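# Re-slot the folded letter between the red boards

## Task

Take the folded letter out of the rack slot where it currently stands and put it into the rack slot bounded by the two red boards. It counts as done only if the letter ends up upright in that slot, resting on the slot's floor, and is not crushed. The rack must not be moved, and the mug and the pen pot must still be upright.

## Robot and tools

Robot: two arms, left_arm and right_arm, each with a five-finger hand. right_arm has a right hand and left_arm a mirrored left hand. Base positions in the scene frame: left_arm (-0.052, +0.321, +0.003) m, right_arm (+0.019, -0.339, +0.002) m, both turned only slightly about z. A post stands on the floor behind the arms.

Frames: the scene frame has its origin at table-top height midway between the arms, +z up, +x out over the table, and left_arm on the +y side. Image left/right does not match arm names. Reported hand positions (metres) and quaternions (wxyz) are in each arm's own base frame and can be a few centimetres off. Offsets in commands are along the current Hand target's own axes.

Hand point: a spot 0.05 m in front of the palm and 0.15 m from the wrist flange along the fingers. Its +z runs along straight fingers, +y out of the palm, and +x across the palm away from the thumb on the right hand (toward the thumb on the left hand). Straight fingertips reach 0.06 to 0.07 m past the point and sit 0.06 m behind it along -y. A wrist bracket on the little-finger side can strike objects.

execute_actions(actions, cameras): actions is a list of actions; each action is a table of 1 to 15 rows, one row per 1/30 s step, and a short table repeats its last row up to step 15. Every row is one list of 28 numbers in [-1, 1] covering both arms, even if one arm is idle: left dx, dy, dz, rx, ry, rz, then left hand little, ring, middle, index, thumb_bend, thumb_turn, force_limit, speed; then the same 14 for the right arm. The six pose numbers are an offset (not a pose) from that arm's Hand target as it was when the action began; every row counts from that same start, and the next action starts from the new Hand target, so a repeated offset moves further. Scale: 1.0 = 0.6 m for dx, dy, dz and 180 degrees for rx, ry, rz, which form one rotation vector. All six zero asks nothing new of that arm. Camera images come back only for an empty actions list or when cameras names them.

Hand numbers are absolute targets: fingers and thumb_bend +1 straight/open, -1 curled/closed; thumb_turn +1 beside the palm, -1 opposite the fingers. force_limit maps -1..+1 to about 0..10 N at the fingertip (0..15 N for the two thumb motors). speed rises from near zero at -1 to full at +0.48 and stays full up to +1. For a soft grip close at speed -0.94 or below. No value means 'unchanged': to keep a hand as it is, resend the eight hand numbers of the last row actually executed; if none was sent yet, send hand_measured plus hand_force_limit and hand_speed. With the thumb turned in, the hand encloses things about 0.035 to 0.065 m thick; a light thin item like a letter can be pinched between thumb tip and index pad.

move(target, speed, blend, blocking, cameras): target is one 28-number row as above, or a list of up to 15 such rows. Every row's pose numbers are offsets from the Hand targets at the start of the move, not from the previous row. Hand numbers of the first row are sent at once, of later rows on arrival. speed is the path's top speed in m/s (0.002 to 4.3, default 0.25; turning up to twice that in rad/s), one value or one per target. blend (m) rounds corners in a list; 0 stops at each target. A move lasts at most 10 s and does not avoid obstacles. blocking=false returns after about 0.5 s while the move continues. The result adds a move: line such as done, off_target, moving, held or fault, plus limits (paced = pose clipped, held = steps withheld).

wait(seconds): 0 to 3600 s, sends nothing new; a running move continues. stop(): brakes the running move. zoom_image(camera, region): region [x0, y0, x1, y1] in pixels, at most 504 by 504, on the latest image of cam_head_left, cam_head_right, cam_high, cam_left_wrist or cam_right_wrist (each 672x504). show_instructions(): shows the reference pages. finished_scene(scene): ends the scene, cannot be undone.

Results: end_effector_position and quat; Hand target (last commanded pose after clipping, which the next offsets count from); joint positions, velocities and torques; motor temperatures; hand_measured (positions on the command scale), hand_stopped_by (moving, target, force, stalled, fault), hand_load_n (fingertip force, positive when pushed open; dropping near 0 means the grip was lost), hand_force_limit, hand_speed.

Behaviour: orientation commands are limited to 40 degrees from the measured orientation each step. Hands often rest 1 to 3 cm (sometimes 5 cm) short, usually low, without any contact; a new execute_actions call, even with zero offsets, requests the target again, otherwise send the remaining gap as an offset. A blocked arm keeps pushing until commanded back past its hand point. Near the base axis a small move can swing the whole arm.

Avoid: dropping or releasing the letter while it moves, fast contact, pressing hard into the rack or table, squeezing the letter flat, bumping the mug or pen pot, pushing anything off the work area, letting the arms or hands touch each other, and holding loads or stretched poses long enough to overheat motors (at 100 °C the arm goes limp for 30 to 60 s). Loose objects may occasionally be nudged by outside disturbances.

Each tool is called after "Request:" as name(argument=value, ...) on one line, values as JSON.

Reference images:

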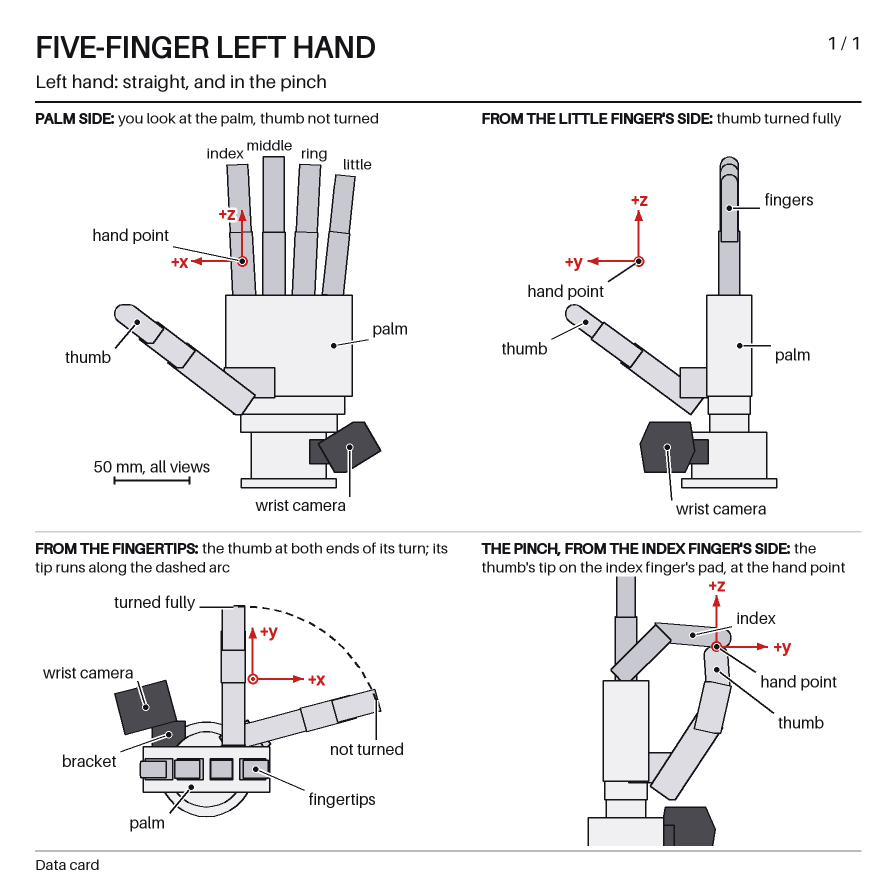

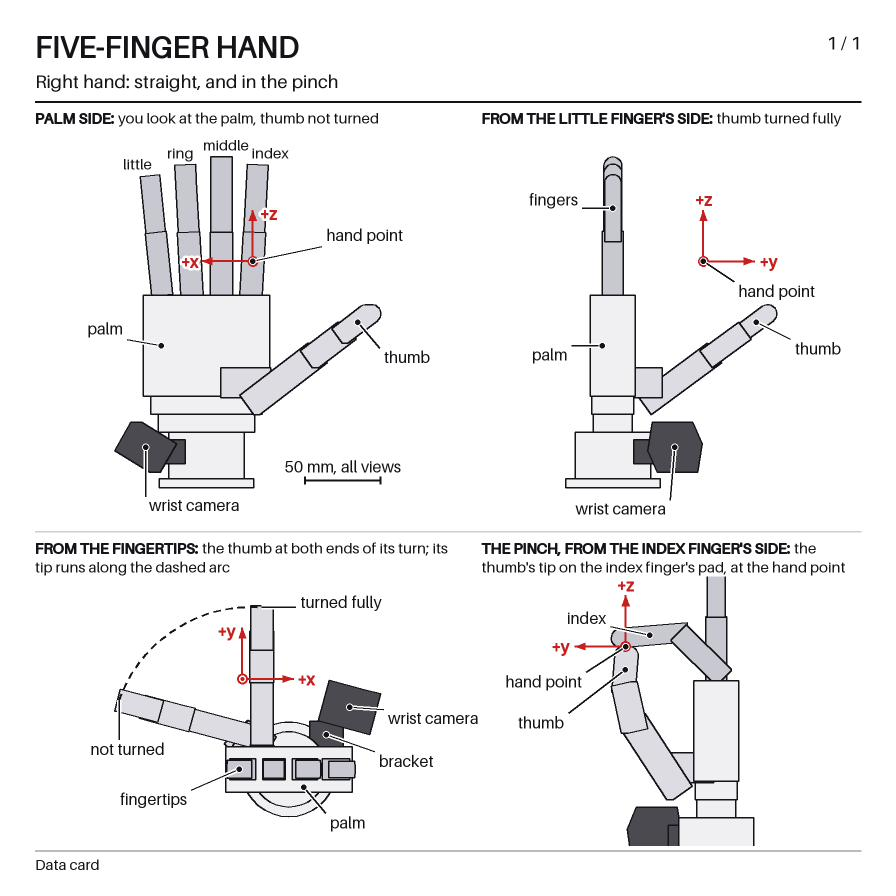

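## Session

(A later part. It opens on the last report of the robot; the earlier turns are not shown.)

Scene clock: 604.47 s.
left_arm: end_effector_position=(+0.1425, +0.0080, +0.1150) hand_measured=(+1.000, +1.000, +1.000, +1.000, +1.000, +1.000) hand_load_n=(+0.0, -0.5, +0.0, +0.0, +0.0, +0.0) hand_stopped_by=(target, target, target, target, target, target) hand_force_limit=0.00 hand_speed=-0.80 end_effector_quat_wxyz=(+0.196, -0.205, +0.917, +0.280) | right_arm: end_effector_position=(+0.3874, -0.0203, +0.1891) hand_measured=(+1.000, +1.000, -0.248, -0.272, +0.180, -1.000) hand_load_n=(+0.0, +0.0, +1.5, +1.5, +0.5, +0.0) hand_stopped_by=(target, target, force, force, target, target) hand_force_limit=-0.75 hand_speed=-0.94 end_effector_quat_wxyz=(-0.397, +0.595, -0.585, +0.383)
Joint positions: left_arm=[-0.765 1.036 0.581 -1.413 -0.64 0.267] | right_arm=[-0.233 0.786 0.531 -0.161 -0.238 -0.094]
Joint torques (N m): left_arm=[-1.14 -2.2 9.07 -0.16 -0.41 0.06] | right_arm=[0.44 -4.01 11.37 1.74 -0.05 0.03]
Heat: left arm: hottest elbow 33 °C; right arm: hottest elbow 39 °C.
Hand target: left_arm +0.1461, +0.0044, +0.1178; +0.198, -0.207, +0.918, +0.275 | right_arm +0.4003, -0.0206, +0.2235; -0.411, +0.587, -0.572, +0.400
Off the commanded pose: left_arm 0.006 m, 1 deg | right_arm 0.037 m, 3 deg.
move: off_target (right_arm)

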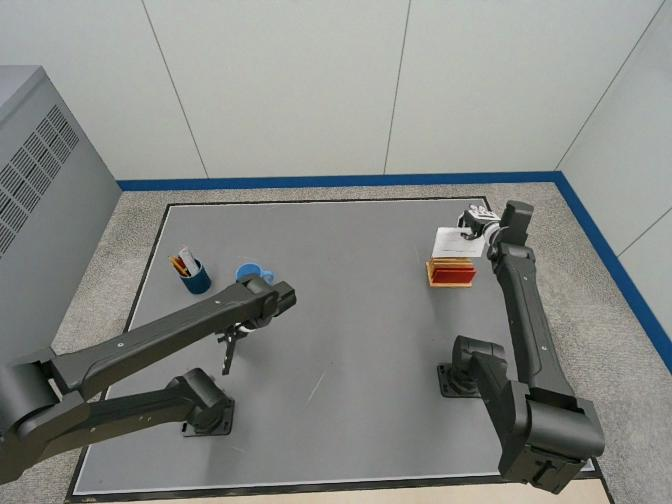

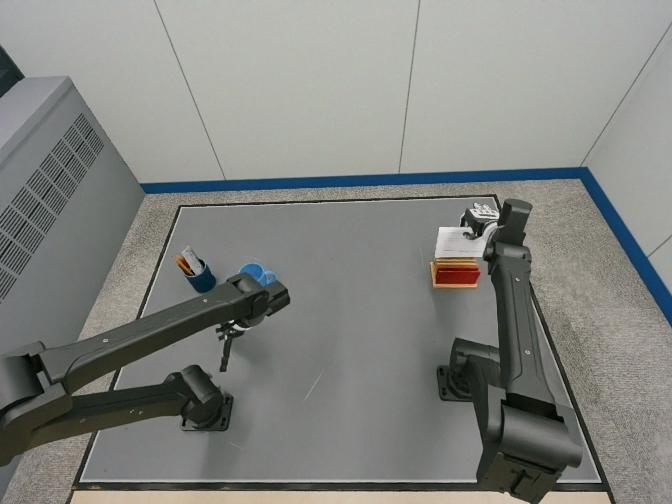

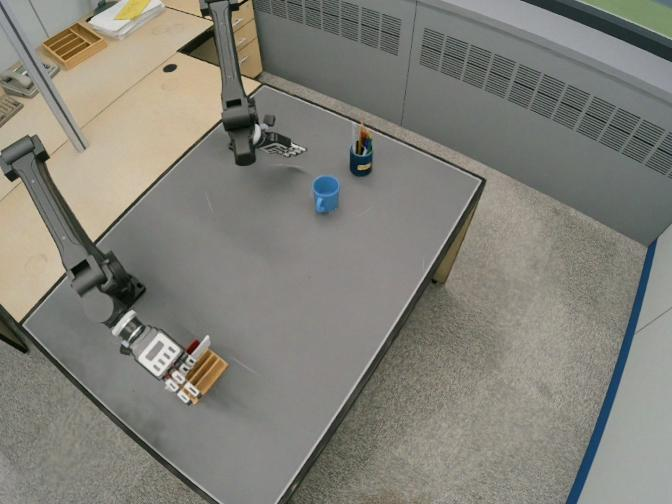

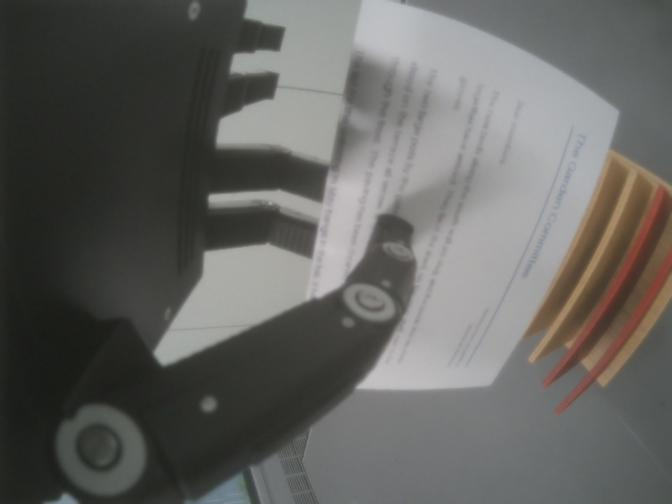

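Request:
move(target=[0,0,0,0,0,0,1,1,1,1,1,1,0,-0.8,-0.0026,0.0797,-0.0797,0.028,0,0,1,1,-0.62,-0.6,0.18,-1,-0.75,-0.94], speed=0.06, cameras=["cam_head_left","cam_head_right","cam_high","cam_right_wrist"])

Request:
zoom_image(camera="cam_head_left", region=[410, 210, 510, 300])

Request:
zoom_image(camera="cam_head_right", region=[410, 210, 510, 300])

Request:
zoom_image(camera="cam_high", region=[140, 310, 240, 410])

Request:
zoom_image(camera="cam_right_wrist", region=[300, 50, 672, 400])

Scene clock: 661.27 s.
left_arm: end_effector_position=(+0.1425, +0.0080, +0.1150) hand_measured=(+1.000, +1.000, +1.000, +1.000, +1.000, +1.000) hand_load_n=(+0.0, +0.0, +0.0, +0.0, +0.0, +0.0) hand_stopped_by=(target, target, target, target, target, target) hand_force_limit=0.00 hand_speed=-0.80 end_effector_quat_wxyz=(+0.196, -0.205, +0.917, +0.280) | right_arm: end_effector_position=(+0.3381, -0.0180, +0.1929) hand_measured=(+1.000, +1.000, -0.248, -0.272, +0.180, -1.000) hand_load_n=(+0.0, +0.0, +1.5, +1.5, +0.5, +0.0) hand_stopped_by=(target, target, force, force, target, target) hand_force_limit=-0.75 hand_speed=-0.94 end_effector_quat_wxyz=(-0.434, +0.573, -0.556, +0.418)
Joint positions: left_arm=[-0.765 1.036 0.581 -1.413 -0.64 0.267] | right_arm=[-0.311 0.527 0.385 -0.152 -0.331 -0.094]
Joint torques (N m): left_arm=[-0.91 -2.32 9.1 -0.13 -0.42 0.05] | right_arm=[-0.62 -1.03 7.31 2.81 -0.17 -0.02]
Heat: left arm: hottest elbow 33 °C; right arm: hottest elbow 38 °C.
Hand target: left_arm +0.1461, +0.0044, +0.1178; +0.198, -0.207, +0.918, +0.275 | right_arm +0.3390, -0.0207, +0.1950; -0.436, +0.568, -0.553, +0.425
Off the commanded pose: left_arm 0.006 m, 1 deg | right_arm 0.003 m, 1 deg.
move: done

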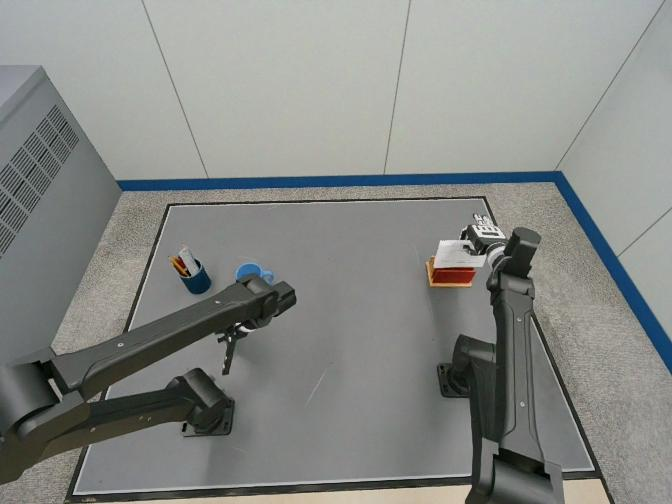

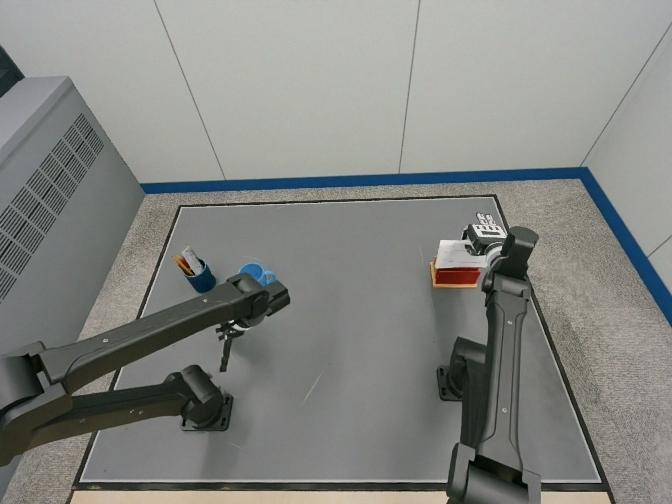

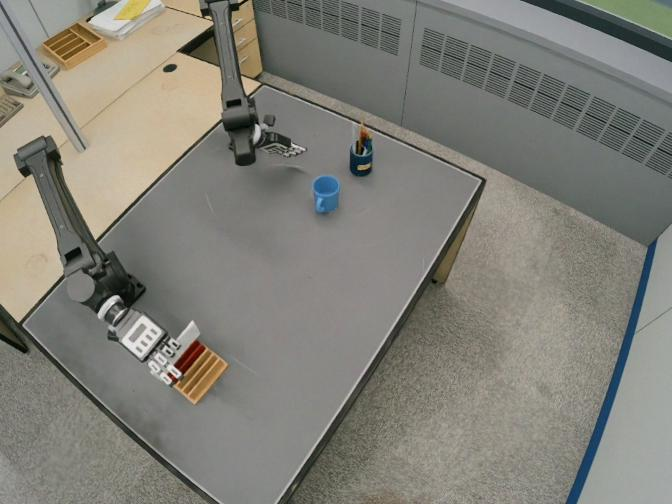

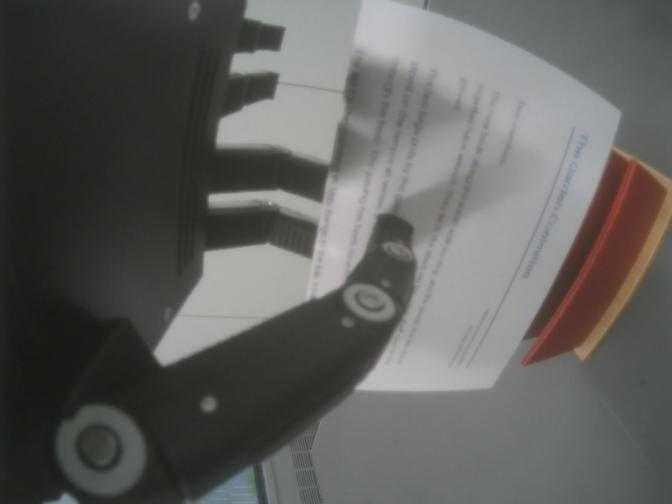

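Scaled by 5.040 from the camera's image (finer frame: 960x720).

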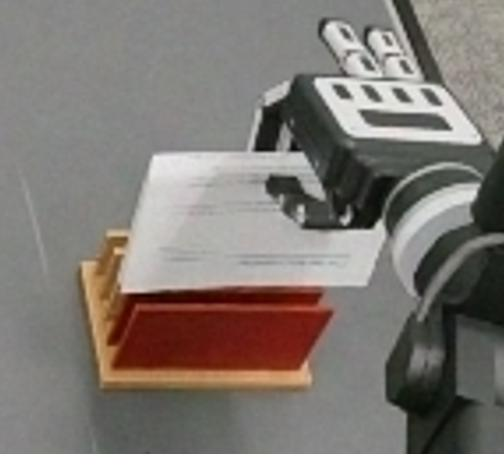

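Scaled by 5.040 from the camera's image (finer frame: 960x720).

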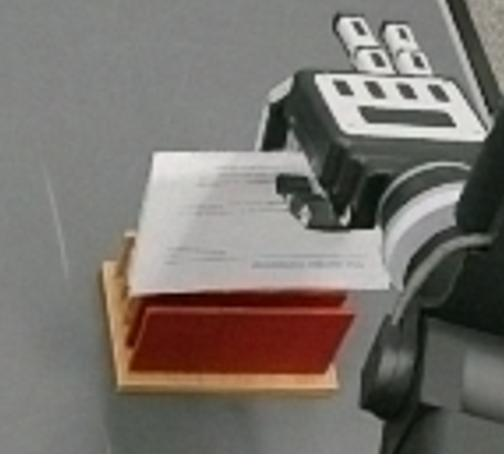

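Scaled by 5.040 from the camera's image (finer frame: 960x720).

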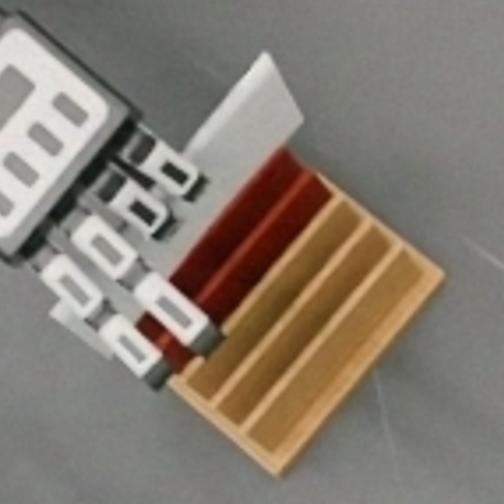

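Scaled by 1.355 from the camera's image (finer frame: 960x720).

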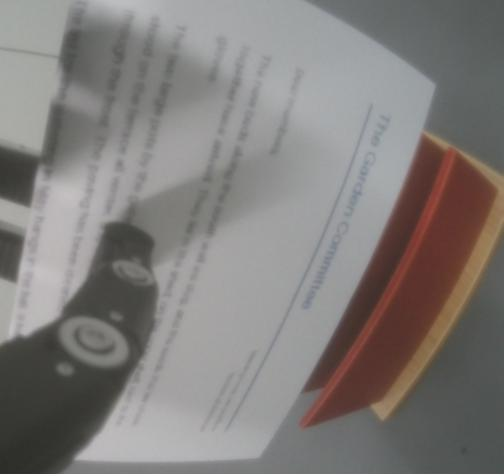

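Request:
move(target=[0,0,0,0,0,0,1,1,1,1,1,1,0,-0.8,-0.0067,0.045,0.0122,0,0,0,1,1,-0.62,-0.6,0.18,-1,-0.75,-0.94], speed=0.04, cameras=["cam_head_left","cam_head_right","cam_high","cam_right_wrist"])

Request:
zoom_image(camera="cam_head_left", region=[410, 220, 500, 300])

Request:
zoom_image(camera="cam_high", region=[150, 320, 240, 410])

Request:
zoom_image(camera="cam_right_wrist", region=[472, 80, 672, 380])

Scene clock: 734.43 s.
left_arm: end_effector_position=(+0.1425, +0.0080, +0.1150) hand_measured=(+1.000, +1.000, +1.000, +1.000, +1.000, +1.000) hand_load_n=(+0.0, +0.0, +0.0, +0.0, +0.0, +0.0) hand_stopped_by=(target, target, target, target, target, target) hand_force_limit=0.00 hand_speed=-0.80 end_effector_quat_wxyz=(+0.196, -0.205, +0.917, +0.280) | right_arm: end_effector_position=(+0.3370, -0.0192, +0.1683) hand_measured=(+1.000, +1.000, -0.248, -0.272, +0.180, -1.000) hand_load_n=(+0.0, +0.0, +1.5, +1.5, +0.5, +0.0) hand_stopped_by=(target, target, force, force, target, target) hand_force_limit=-0.75 hand_speed=-0.94 end_effector_quat_wxyz=(-0.432, +0.569, -0.555, +0.425)
Joint positions: left_arm=[-0.765 1.036 0.581 -1.413 -0.64 0.267] | right_arm=[-0.308 0.536 0.315 -0.062 -0.317 -0.094]
Joint torques (N m): left_arm=[-1.2 -2.2 9.1 -0.06 -0.38 0.04] | right_arm=[0.67 -0.03 7.15 2.88 0.11 0.04]
Heat: left arm: hottest elbow 33 °C; right arm: hottest elbow 35 °C.
Hand target: left_arm +0.1461, +0.0044, +0.1178; +0.198, -0.207, +0.918, +0.275 | right_arm +0.3390, -0.0166, +0.1671; -0.436, +0.568, -0.553, +0.425
Off the commanded pose: left_arm 0.006 m, 1 deg | right_arm 0.003 m, 1 deg.
move: done

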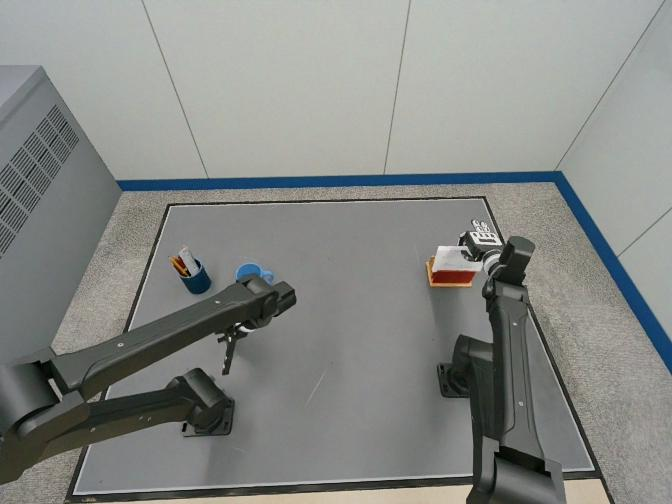

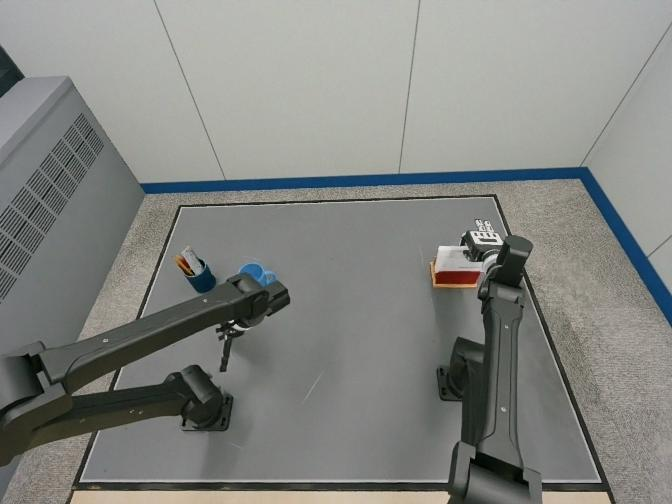

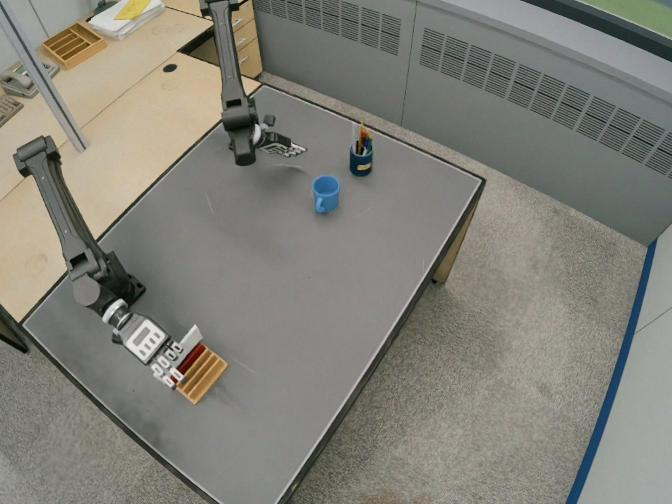

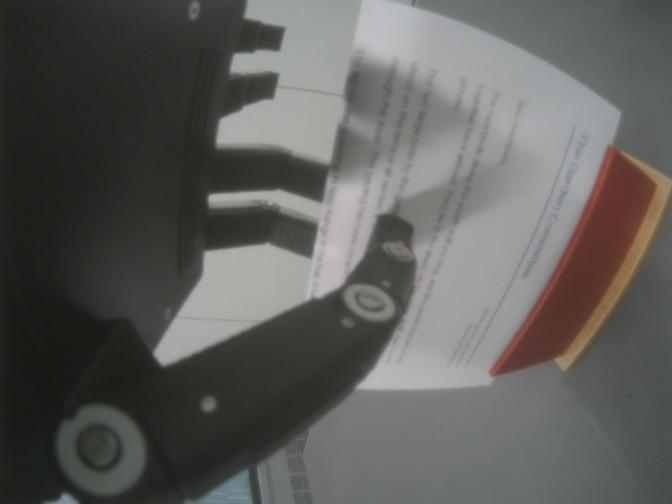

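Scaled by 5.600 from the camera's image (finer frame: 960x720).

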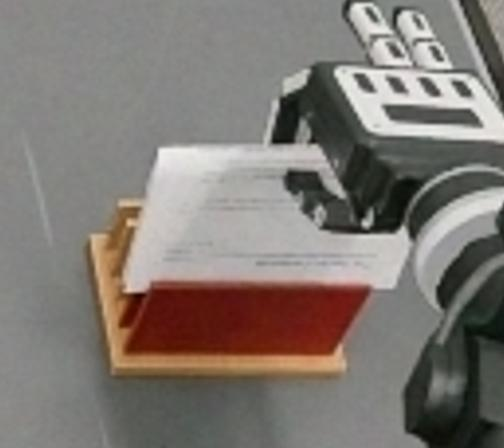

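Scaled by 5.600 from the camera's image (finer frame: 960x720).

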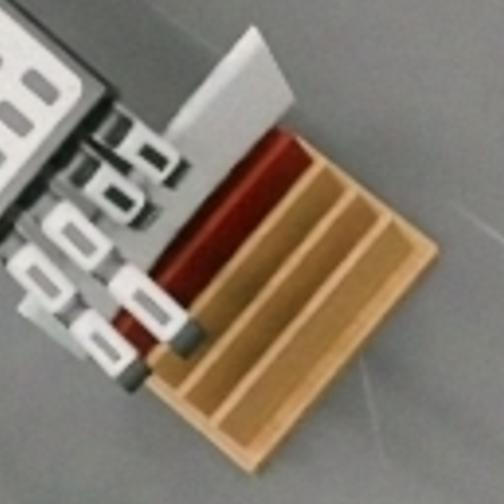

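Scaled by 1.680 from the camera's image (finer frame: 960x720).

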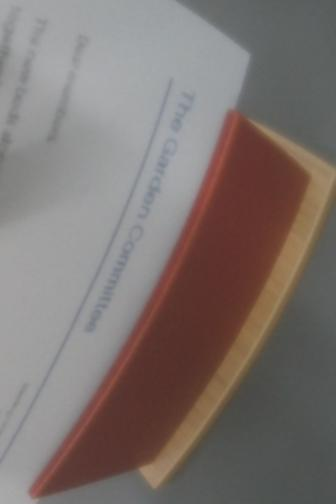

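Request:
zoom_image(camera="cam_high", region=[165, 320, 215, 380])

Request:
zoom_image(camera="cam_head_left", region=[420, 250, 490, 292])

Request:
zoom_image(camera="cam_head_right", region=[420, 250, 490, 292])

Scaled by 8.400 from the camera's image (finer frame: 960x720).

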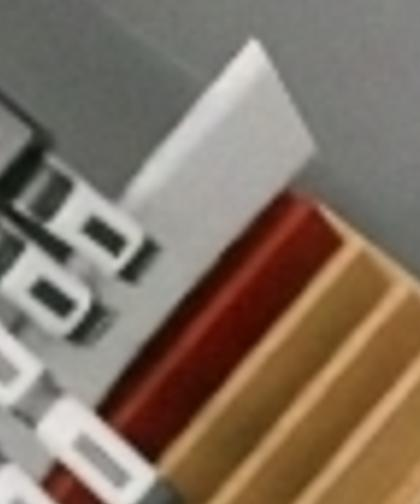

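Scaled by 7.200 from the camera's image (finer frame: 960x720).

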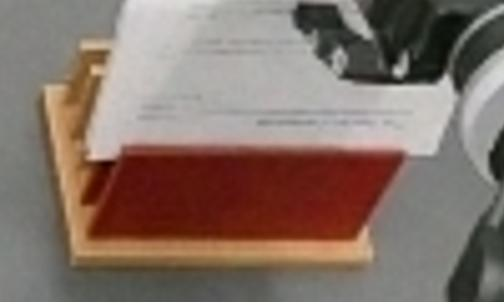

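Scaled by 7.200 from the camera's image (finer frame: 960x720).

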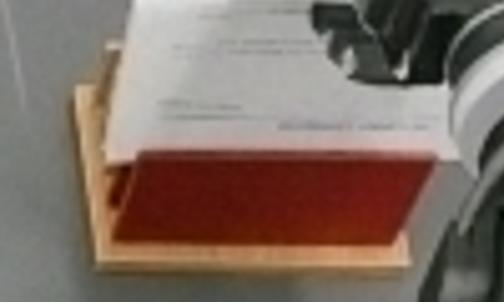

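Request:
move(target=[0,0,0,0,0,0,1,1,1,1,1,1,0,-0.8,0,0.0362,0.0062,0,0,0,1,1,-0.62,-0.6,0.18,-1,-0.75,-0.94], speed=0.03, cameras=["cam_head_left","cam_head_right","cam_high","cam_right_wrist"])

Request:
zoom_image(camera="cam_head_left", region=[420, 230, 490, 292])

Request:
zoom_image(camera="cam_high", region=[165, 320, 215, 380])

Scene clock: 759.73 s.
left_arm: end_effector_position=(+0.1425, +0.0080, +0.1150) hand_measured=(+1.000, +1.000, +1.000, +1.000, +1.000, +1.000) hand_load_n=(+0.0, +0.0, +0.0, +0.0, +0.0, +0.0) hand_stopped_by=(target, target, target, target, target, target) hand_force_limit=0.00 hand_speed=-0.80 end_effector_quat_wxyz=(+0.196, -0.205, +0.917, +0.280) | right_arm: end_effector_position=(+0.3355, -0.0187, +0.1464) hand_measured=(+1.000, +1.000, -0.248, -0.272, +0.180, -1.000) hand_load_n=(+0.0, +0.0, +1.5, +1.5, +0.5, +0.0) hand_stopped_by=(target, target, force, force, target, target) hand_force_limit=-0.75 hand_speed=-0.94 end_effector_quat_wxyz=(-0.432, +0.569, -0.555, +0.425)
Joint positions: left_arm=[-0.765 1.036 0.581 -1.413 -0.64 0.267] | right_arm=[-0.308 0.56 0.261 0.016 -0.317 -0.094]
Joint torques (N m): left_arm=[-0.97 -2.61 8.98 -0.17 -0.43 0.03] | right_arm=[0.56 -0.03 7.01 2.88 -0.03 0.04]
Heat: left arm: hottest elbow 33 °C; right arm: hottest elbow 34 °C.
Hand target: left_arm +0.1461, +0.0044, +0.1178; +0.198, -0.207, +0.918, +0.275 | right_arm +0.3370, -0.0167, +0.1451; -0.436, +0.568, -0.553, +0.425
Off the commanded pose: left_arm 0.006 m, 1 deg | right_arm 0.003 m, 1 deg.
move: done

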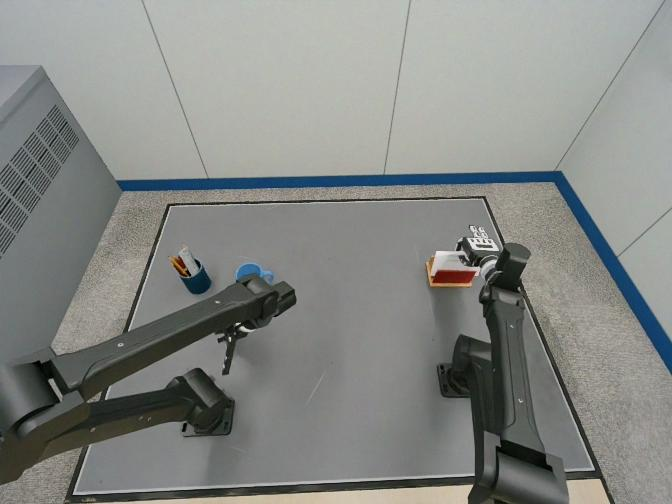

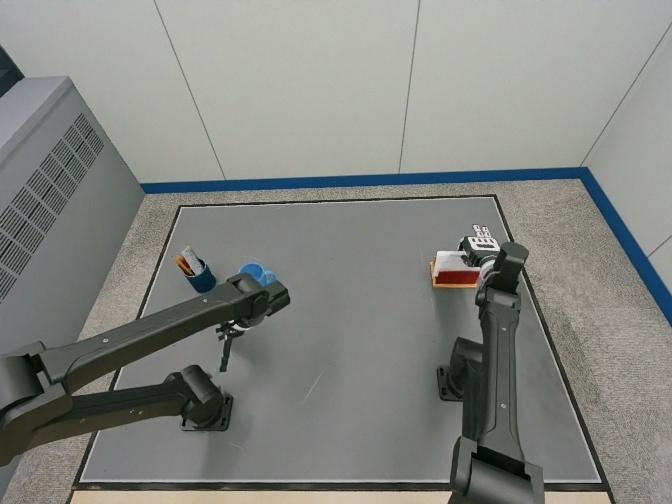

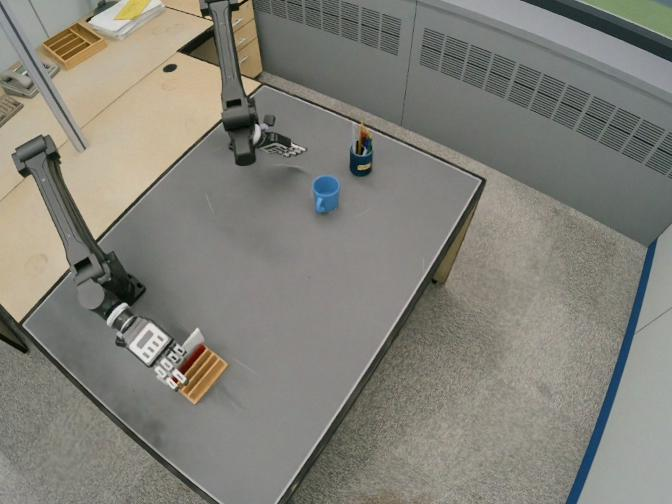

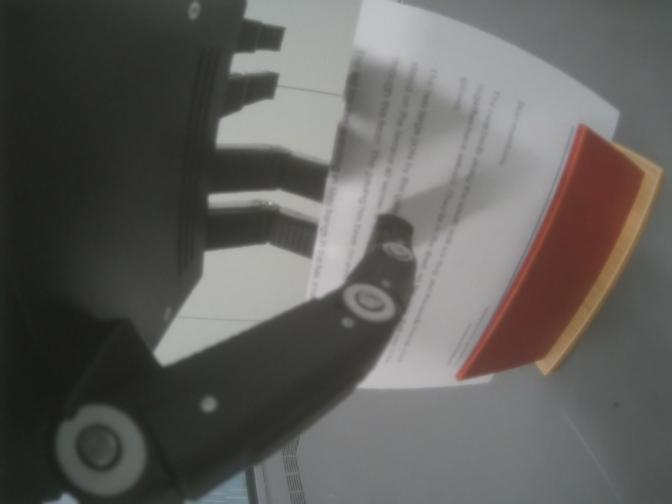

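Scaled by 7.200 from the camera's image (finer frame: 960x720).

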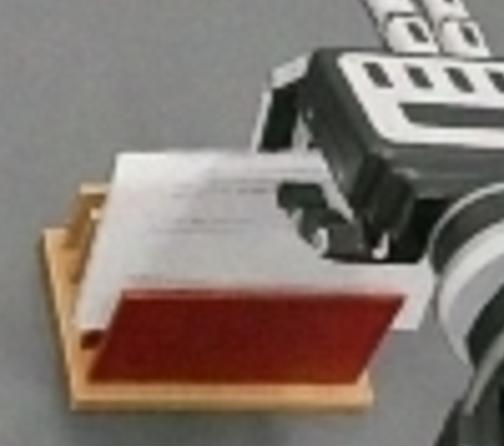

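Scaled by 8.400 from the camera's image (finer frame: 960x720).

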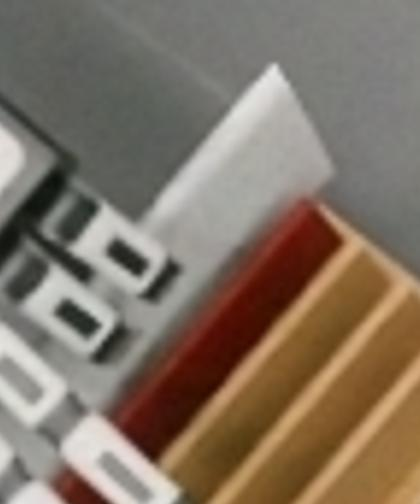

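Request:
move(target=[0,0,0,0,0,0,1,1,1,1,1,1,0,-0.8,0,0.0367,0.0046,0,0,0,1,1,-0.62,-0.6,0.18,-1,-0.75,-0.94], speed=0.03, cameras=["cam_head_left","cam_high","cam_right_wrist"])

Request:
zoom_image(camera="cam_head_left", region=[420, 230, 490, 292])

Request:
zoom_image(camera="cam_high", region=[165, 320, 215, 380])

Scene clock: 768.67 s.
left_arm: end_effector_position=(+0.1425, +0.0080, +0.1150) hand_measured=(+1.000, +1.000, +1.000, +1.000, +1.000, +1.000) hand_load_n=(+0.0, +0.0, +0.0, +0.0, +0.0, +0.0) hand_stopped_by=(target, target, target, target, target, target) hand_force_limit=0.00 hand_speed=-0.80 end_effector_quat_wxyz=(+0.196, -0.205, +0.917, +0.280) | right_arm: end_effector_position=(+0.3331, -0.0175, +0.1244) hand_measured=(+1.000, +1.000, -0.248, -0.272, +0.180, -1.000) hand_load_n=(+0.0, +0.0, +1.5, +1.5, +0.5, +0.0) hand_stopped_by=(target, target, force, force, target, target) hand_force_limit=-0.75 hand_speed=-0.94 end_effector_quat_wxyz=(-0.433, +0.570, -0.555, +0.424)
Joint positions: left_arm=[-0.765 1.036 0.581 -1.413 -0.64 0.267] | right_arm=[-0.308 0.593 0.207 0.103 -0.319 -0.094]
Joint torques (N m): left_arm=[-1.14 -2.32 8.92 -0.23 -0.4 0.03] | right_arm=[0.09 -0.15 6.8 2.88 -0.17 0.02]
Heat: left arm: hottest elbow 33 °C; right arm: hottest elbow 34 °C.
Hand target: left_arm +0.1461, +0.0044, +0.1178; +0.198, -0.207, +0.918, +0.275 | right_arm +0.3340, -0.0168, +0.1232; -0.436, +0.568, -0.553, +0.425
Off the commanded pose: left_arm 0.006 m, 1 deg | right_arm 0.002 m, 0 deg.
move: done

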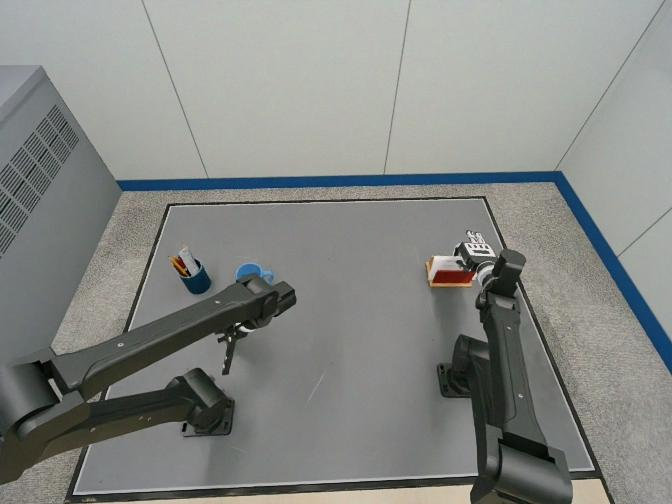

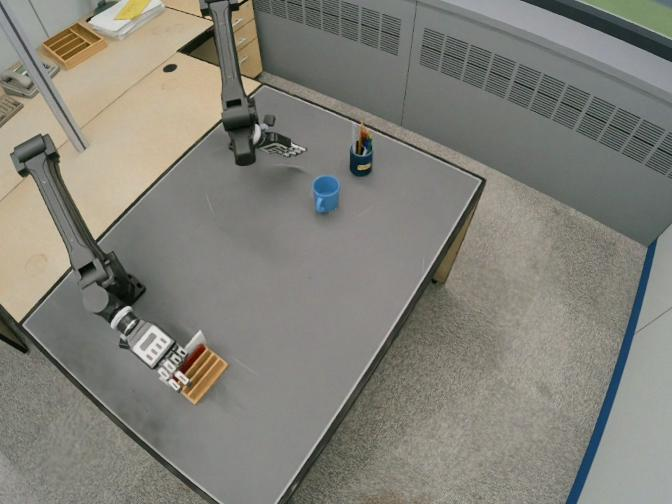

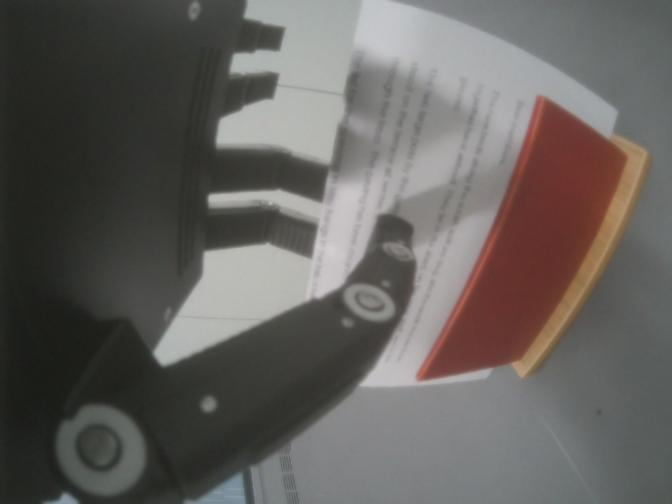

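Scaled by 7.200 from the camera's image (finer frame: 960x720).

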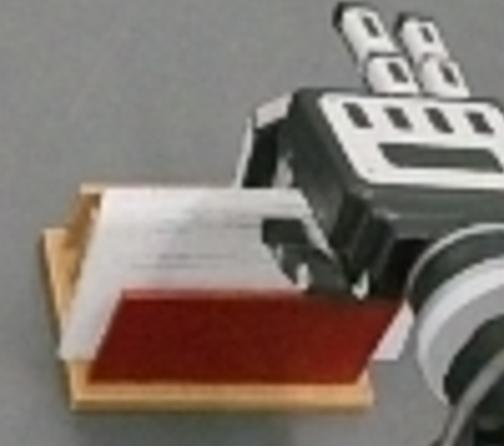

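Scaled by 8.400 from the camera's image (finer frame: 960x720).

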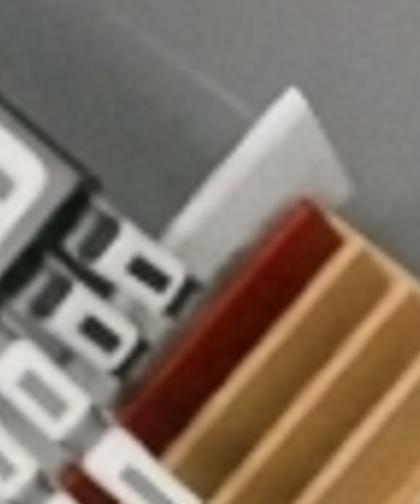

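Request:
move(target=[0,0,0,0,0,0,1,1,1,1,1,1,0,-0.8,0,0.017,0.001,0,0,0,1,1,-0.62,-0.6,0.18,-1,-0.75,-0.94], speed=0.02, cameras=["cam_head_left","cam_high","cam_right_wrist"])

Request:
zoom_image(camera="cam_head_left", region=[420, 230, 490, 292])

Request:
zoom_image(camera="cam_right_wrist", region=[300, 0, 672, 400])

Scene clock: 781.83 s.
left_arm: end_effector_position=(+0.1425, +0.0080, +0.1150) hand_measured=(+1.000, +1.000, +1.000, +1.000, +1.000, +1.000) hand_load_n=(+0.0, +0.0, +0.0, +0.0, +0.0, +0.0) hand_stopped_by=(target, target, target, target, target, target) hand_force_limit=0.00 hand_speed=-0.80 end_effector_quat_wxyz=(+0.196, -0.205, +0.917, +0.280) | right_arm: end_effector_position=(+0.3314, -0.0163, +0.1147) hand_measured=(+1.000, +1.000, -0.248, -0.272, +0.180, -1.000) hand_load_n=(+0.0, +0.0, +1.5, +1.5, +0.5, +0.0) hand_stopped_by=(target, target, force, force, target, target) hand_force_limit=-0.75 hand_speed=-0.94 end_effector_quat_wxyz=(-0.434, +0.570, -0.554, +0.423)
Joint positions: left_arm=[-0.765 1.036 0.581 -1.413 -0.64 0.267] | right_arm=[-0.308 0.609 0.183 0.144 -0.323 -0.094]
Joint torques (N m): left_arm=[-1.32 -1.96 8.95 -0.14 -0.44 0.03] | right_arm=[-0.21 -0.09 6.67 2.86 -0.17 0.01]
Heat: left arm: hottest elbow 33 °C; right arm: hottest elbow 33 °C.
Hand target: left_arm +0.1461, +0.0044, +0.1178; +0.198, -0.207, +0.918, +0.275 | right_arm +0.3319, -0.0169, +0.1132; -0.436, +0.568, -0.553, +0.425
Off the commanded pose: left_arm 0.006 m, 1 deg | right_arm 0.002 m, 0 deg.
move: done

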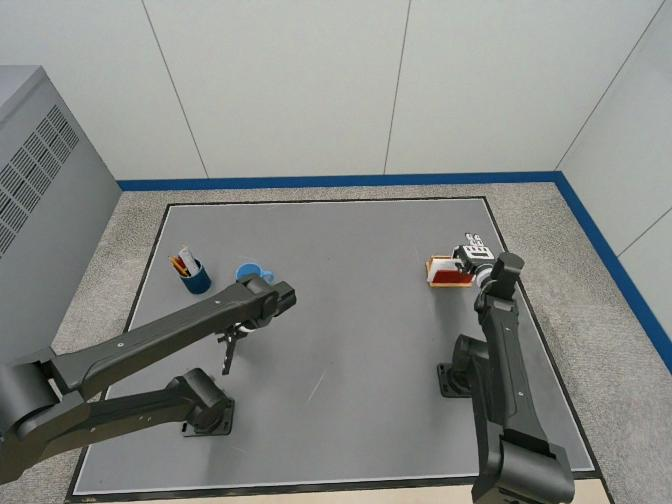

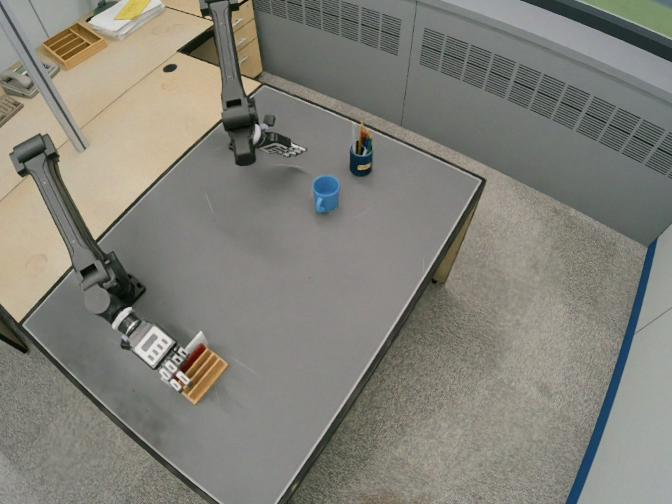

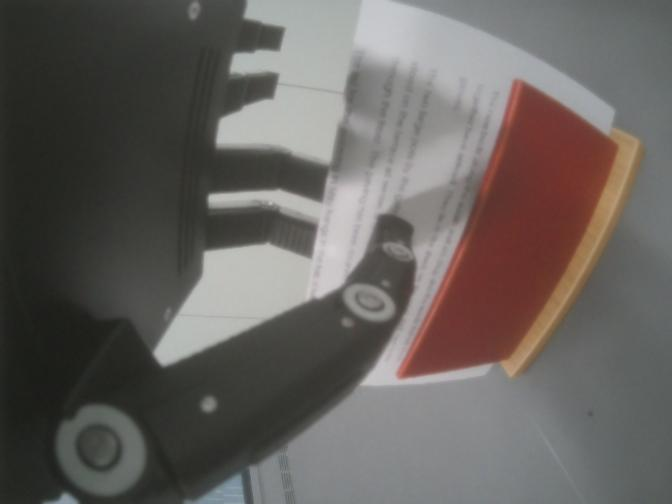

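Scaled by 7.200 from the camera's image (finer frame: 960x720).

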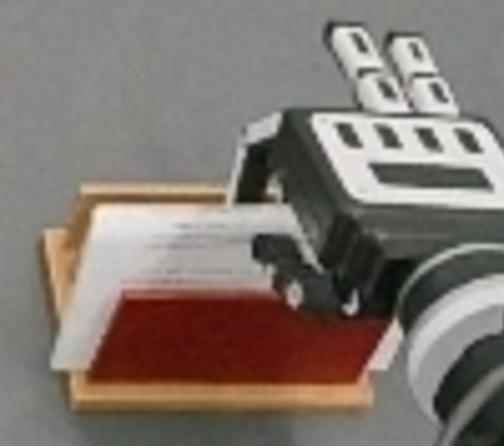

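Scaled by 1.260 from the camera's image (finer frame: 960x720).

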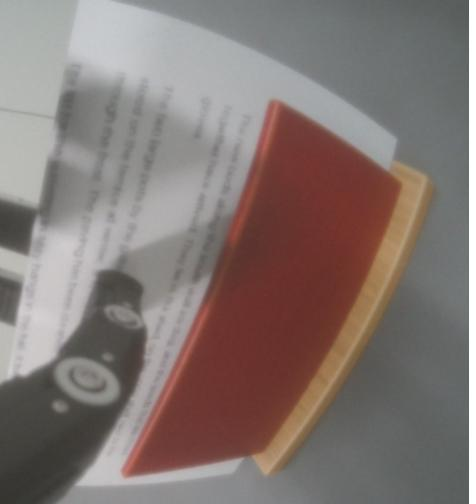

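Request:
zoom_image(camera="cam_high", region=[165, 320, 215, 380])

Scaled by 8.400 from the camera's image (finer frame: 960x720).

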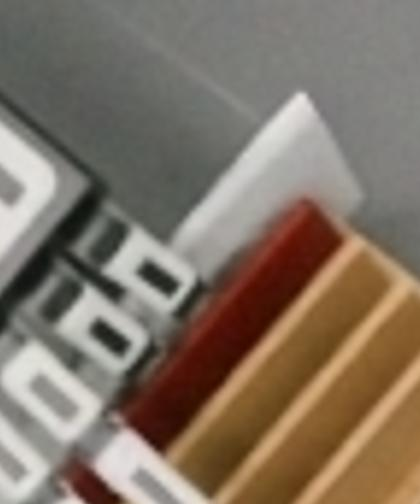

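Request:
move(target=[0,0,0,0,0,0,1,1,1,1,1,1,0,-0.8,0,0.0082,0.0011,0,0,0,1,1,-0.62,-0.6,0.18,-1,-0.75,-0.94], speed=0.02, cameras=["cam_head_left","cam_high","cam_right_wrist"])

Request:
zoom_image(camera="cam_head_left", region=[420, 230, 490, 292])

Request:
zoom_image(camera="cam_high", region=[165, 320, 215, 380])

Request:
zoom_image(camera="cam_right_wrist", region=[300, 0, 672, 400])

Scene clock: 820.20 s.
left_arm: end_effector_position=(+0.1425, +0.0080, +0.1150) hand_measured=(+1.000, +1.000, +1.000, +1.000, +1.000, +1.000) hand_load_n=(+0.0, +0.0, +0.0, +0.0, +0.0, +0.0) hand_stopped_by=(target, target, target, target, target, target) hand_force_limit=0.00 hand_speed=-0.80 end_effector_quat_wxyz=(+0.196, -0.205, +0.917, +0.280) | right_arm: end_effector_position=(+0.3308, -0.0158, +0.1094) hand_measured=(+1.000, +1.000, -0.248, -0.272, +0.180, -1.000) hand_load_n=(+0.0, +0.0, +1.5, +1.5, +0.5, +0.0) hand_stopped_by=(target, target, force, force, target, target) hand_force_limit=-0.75 hand_speed=-0.94 end_effector_quat_wxyz=(-0.434, +0.571, -0.554, +0.423)
Joint positions: left_arm=[-0.765 1.036 0.581 -1.413 -0.64 0.267] | right_arm=[-0.308 0.622 0.171 0.168 -0.324 -0.094]
Joint torques (N m): left_arm=[-1.14 -2.2 9.03 -0.16 -0.41 0.05] | right_arm=[-0.32 -0.21 6.6 2.91 -0.16 0]
Heat: left arm: hottest elbow 33 °C; right arm: hottest elbow 33 °C.
Hand target: left_arm +0.1461, +0.0044, +0.1178; +0.198, -0.207, +0.918, +0.275 | right_arm +0.3312, -0.0168, +0.1082; -0.436, +0.568, -0.553, +0.425
Off the commanded pose: left_arm 0.006 m, 1 deg | right_arm 0.002 m, 0 deg.
move: done

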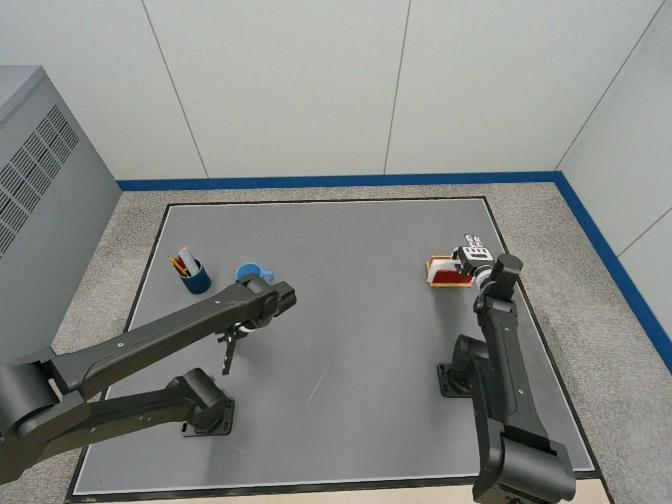

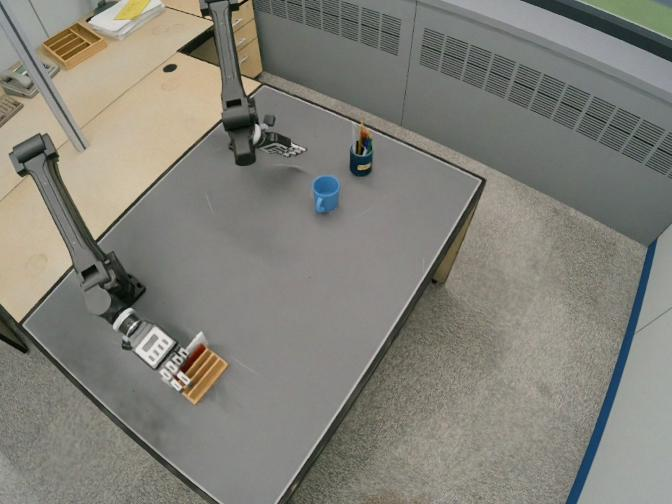

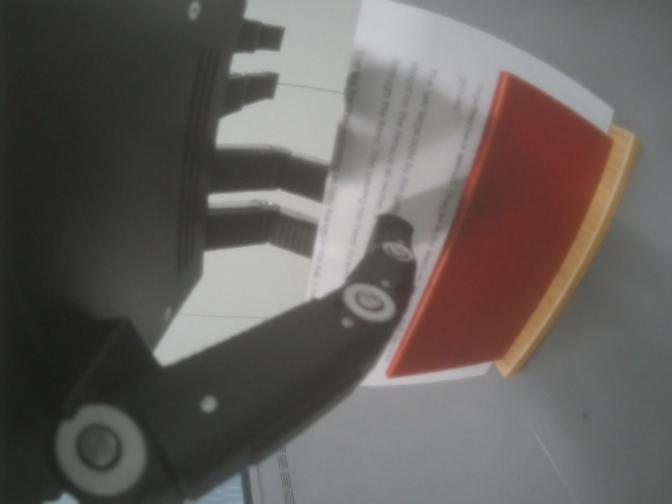

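Scaled by 7.200 from the camera's image (finer frame: 960x720).

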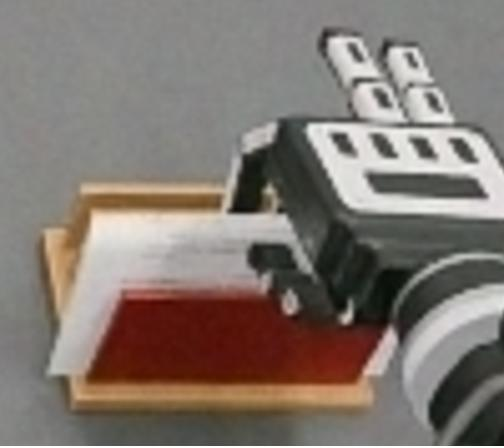

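Scaled by 8.400 from the camera's image (finer frame: 960x720).

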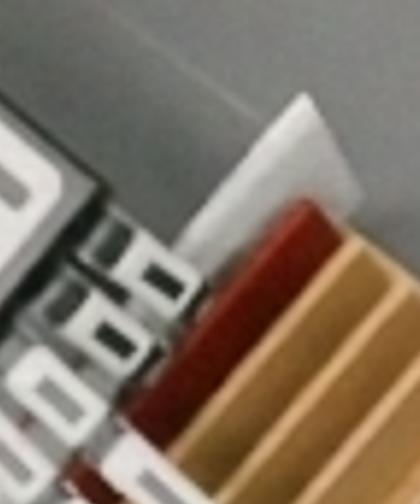

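Scaled by 1.260 from the camera's image (finer frame: 960x720).

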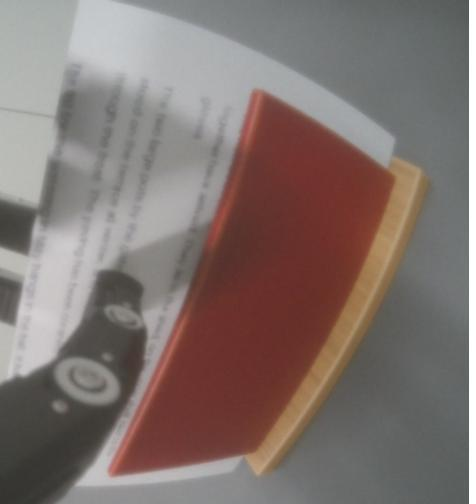

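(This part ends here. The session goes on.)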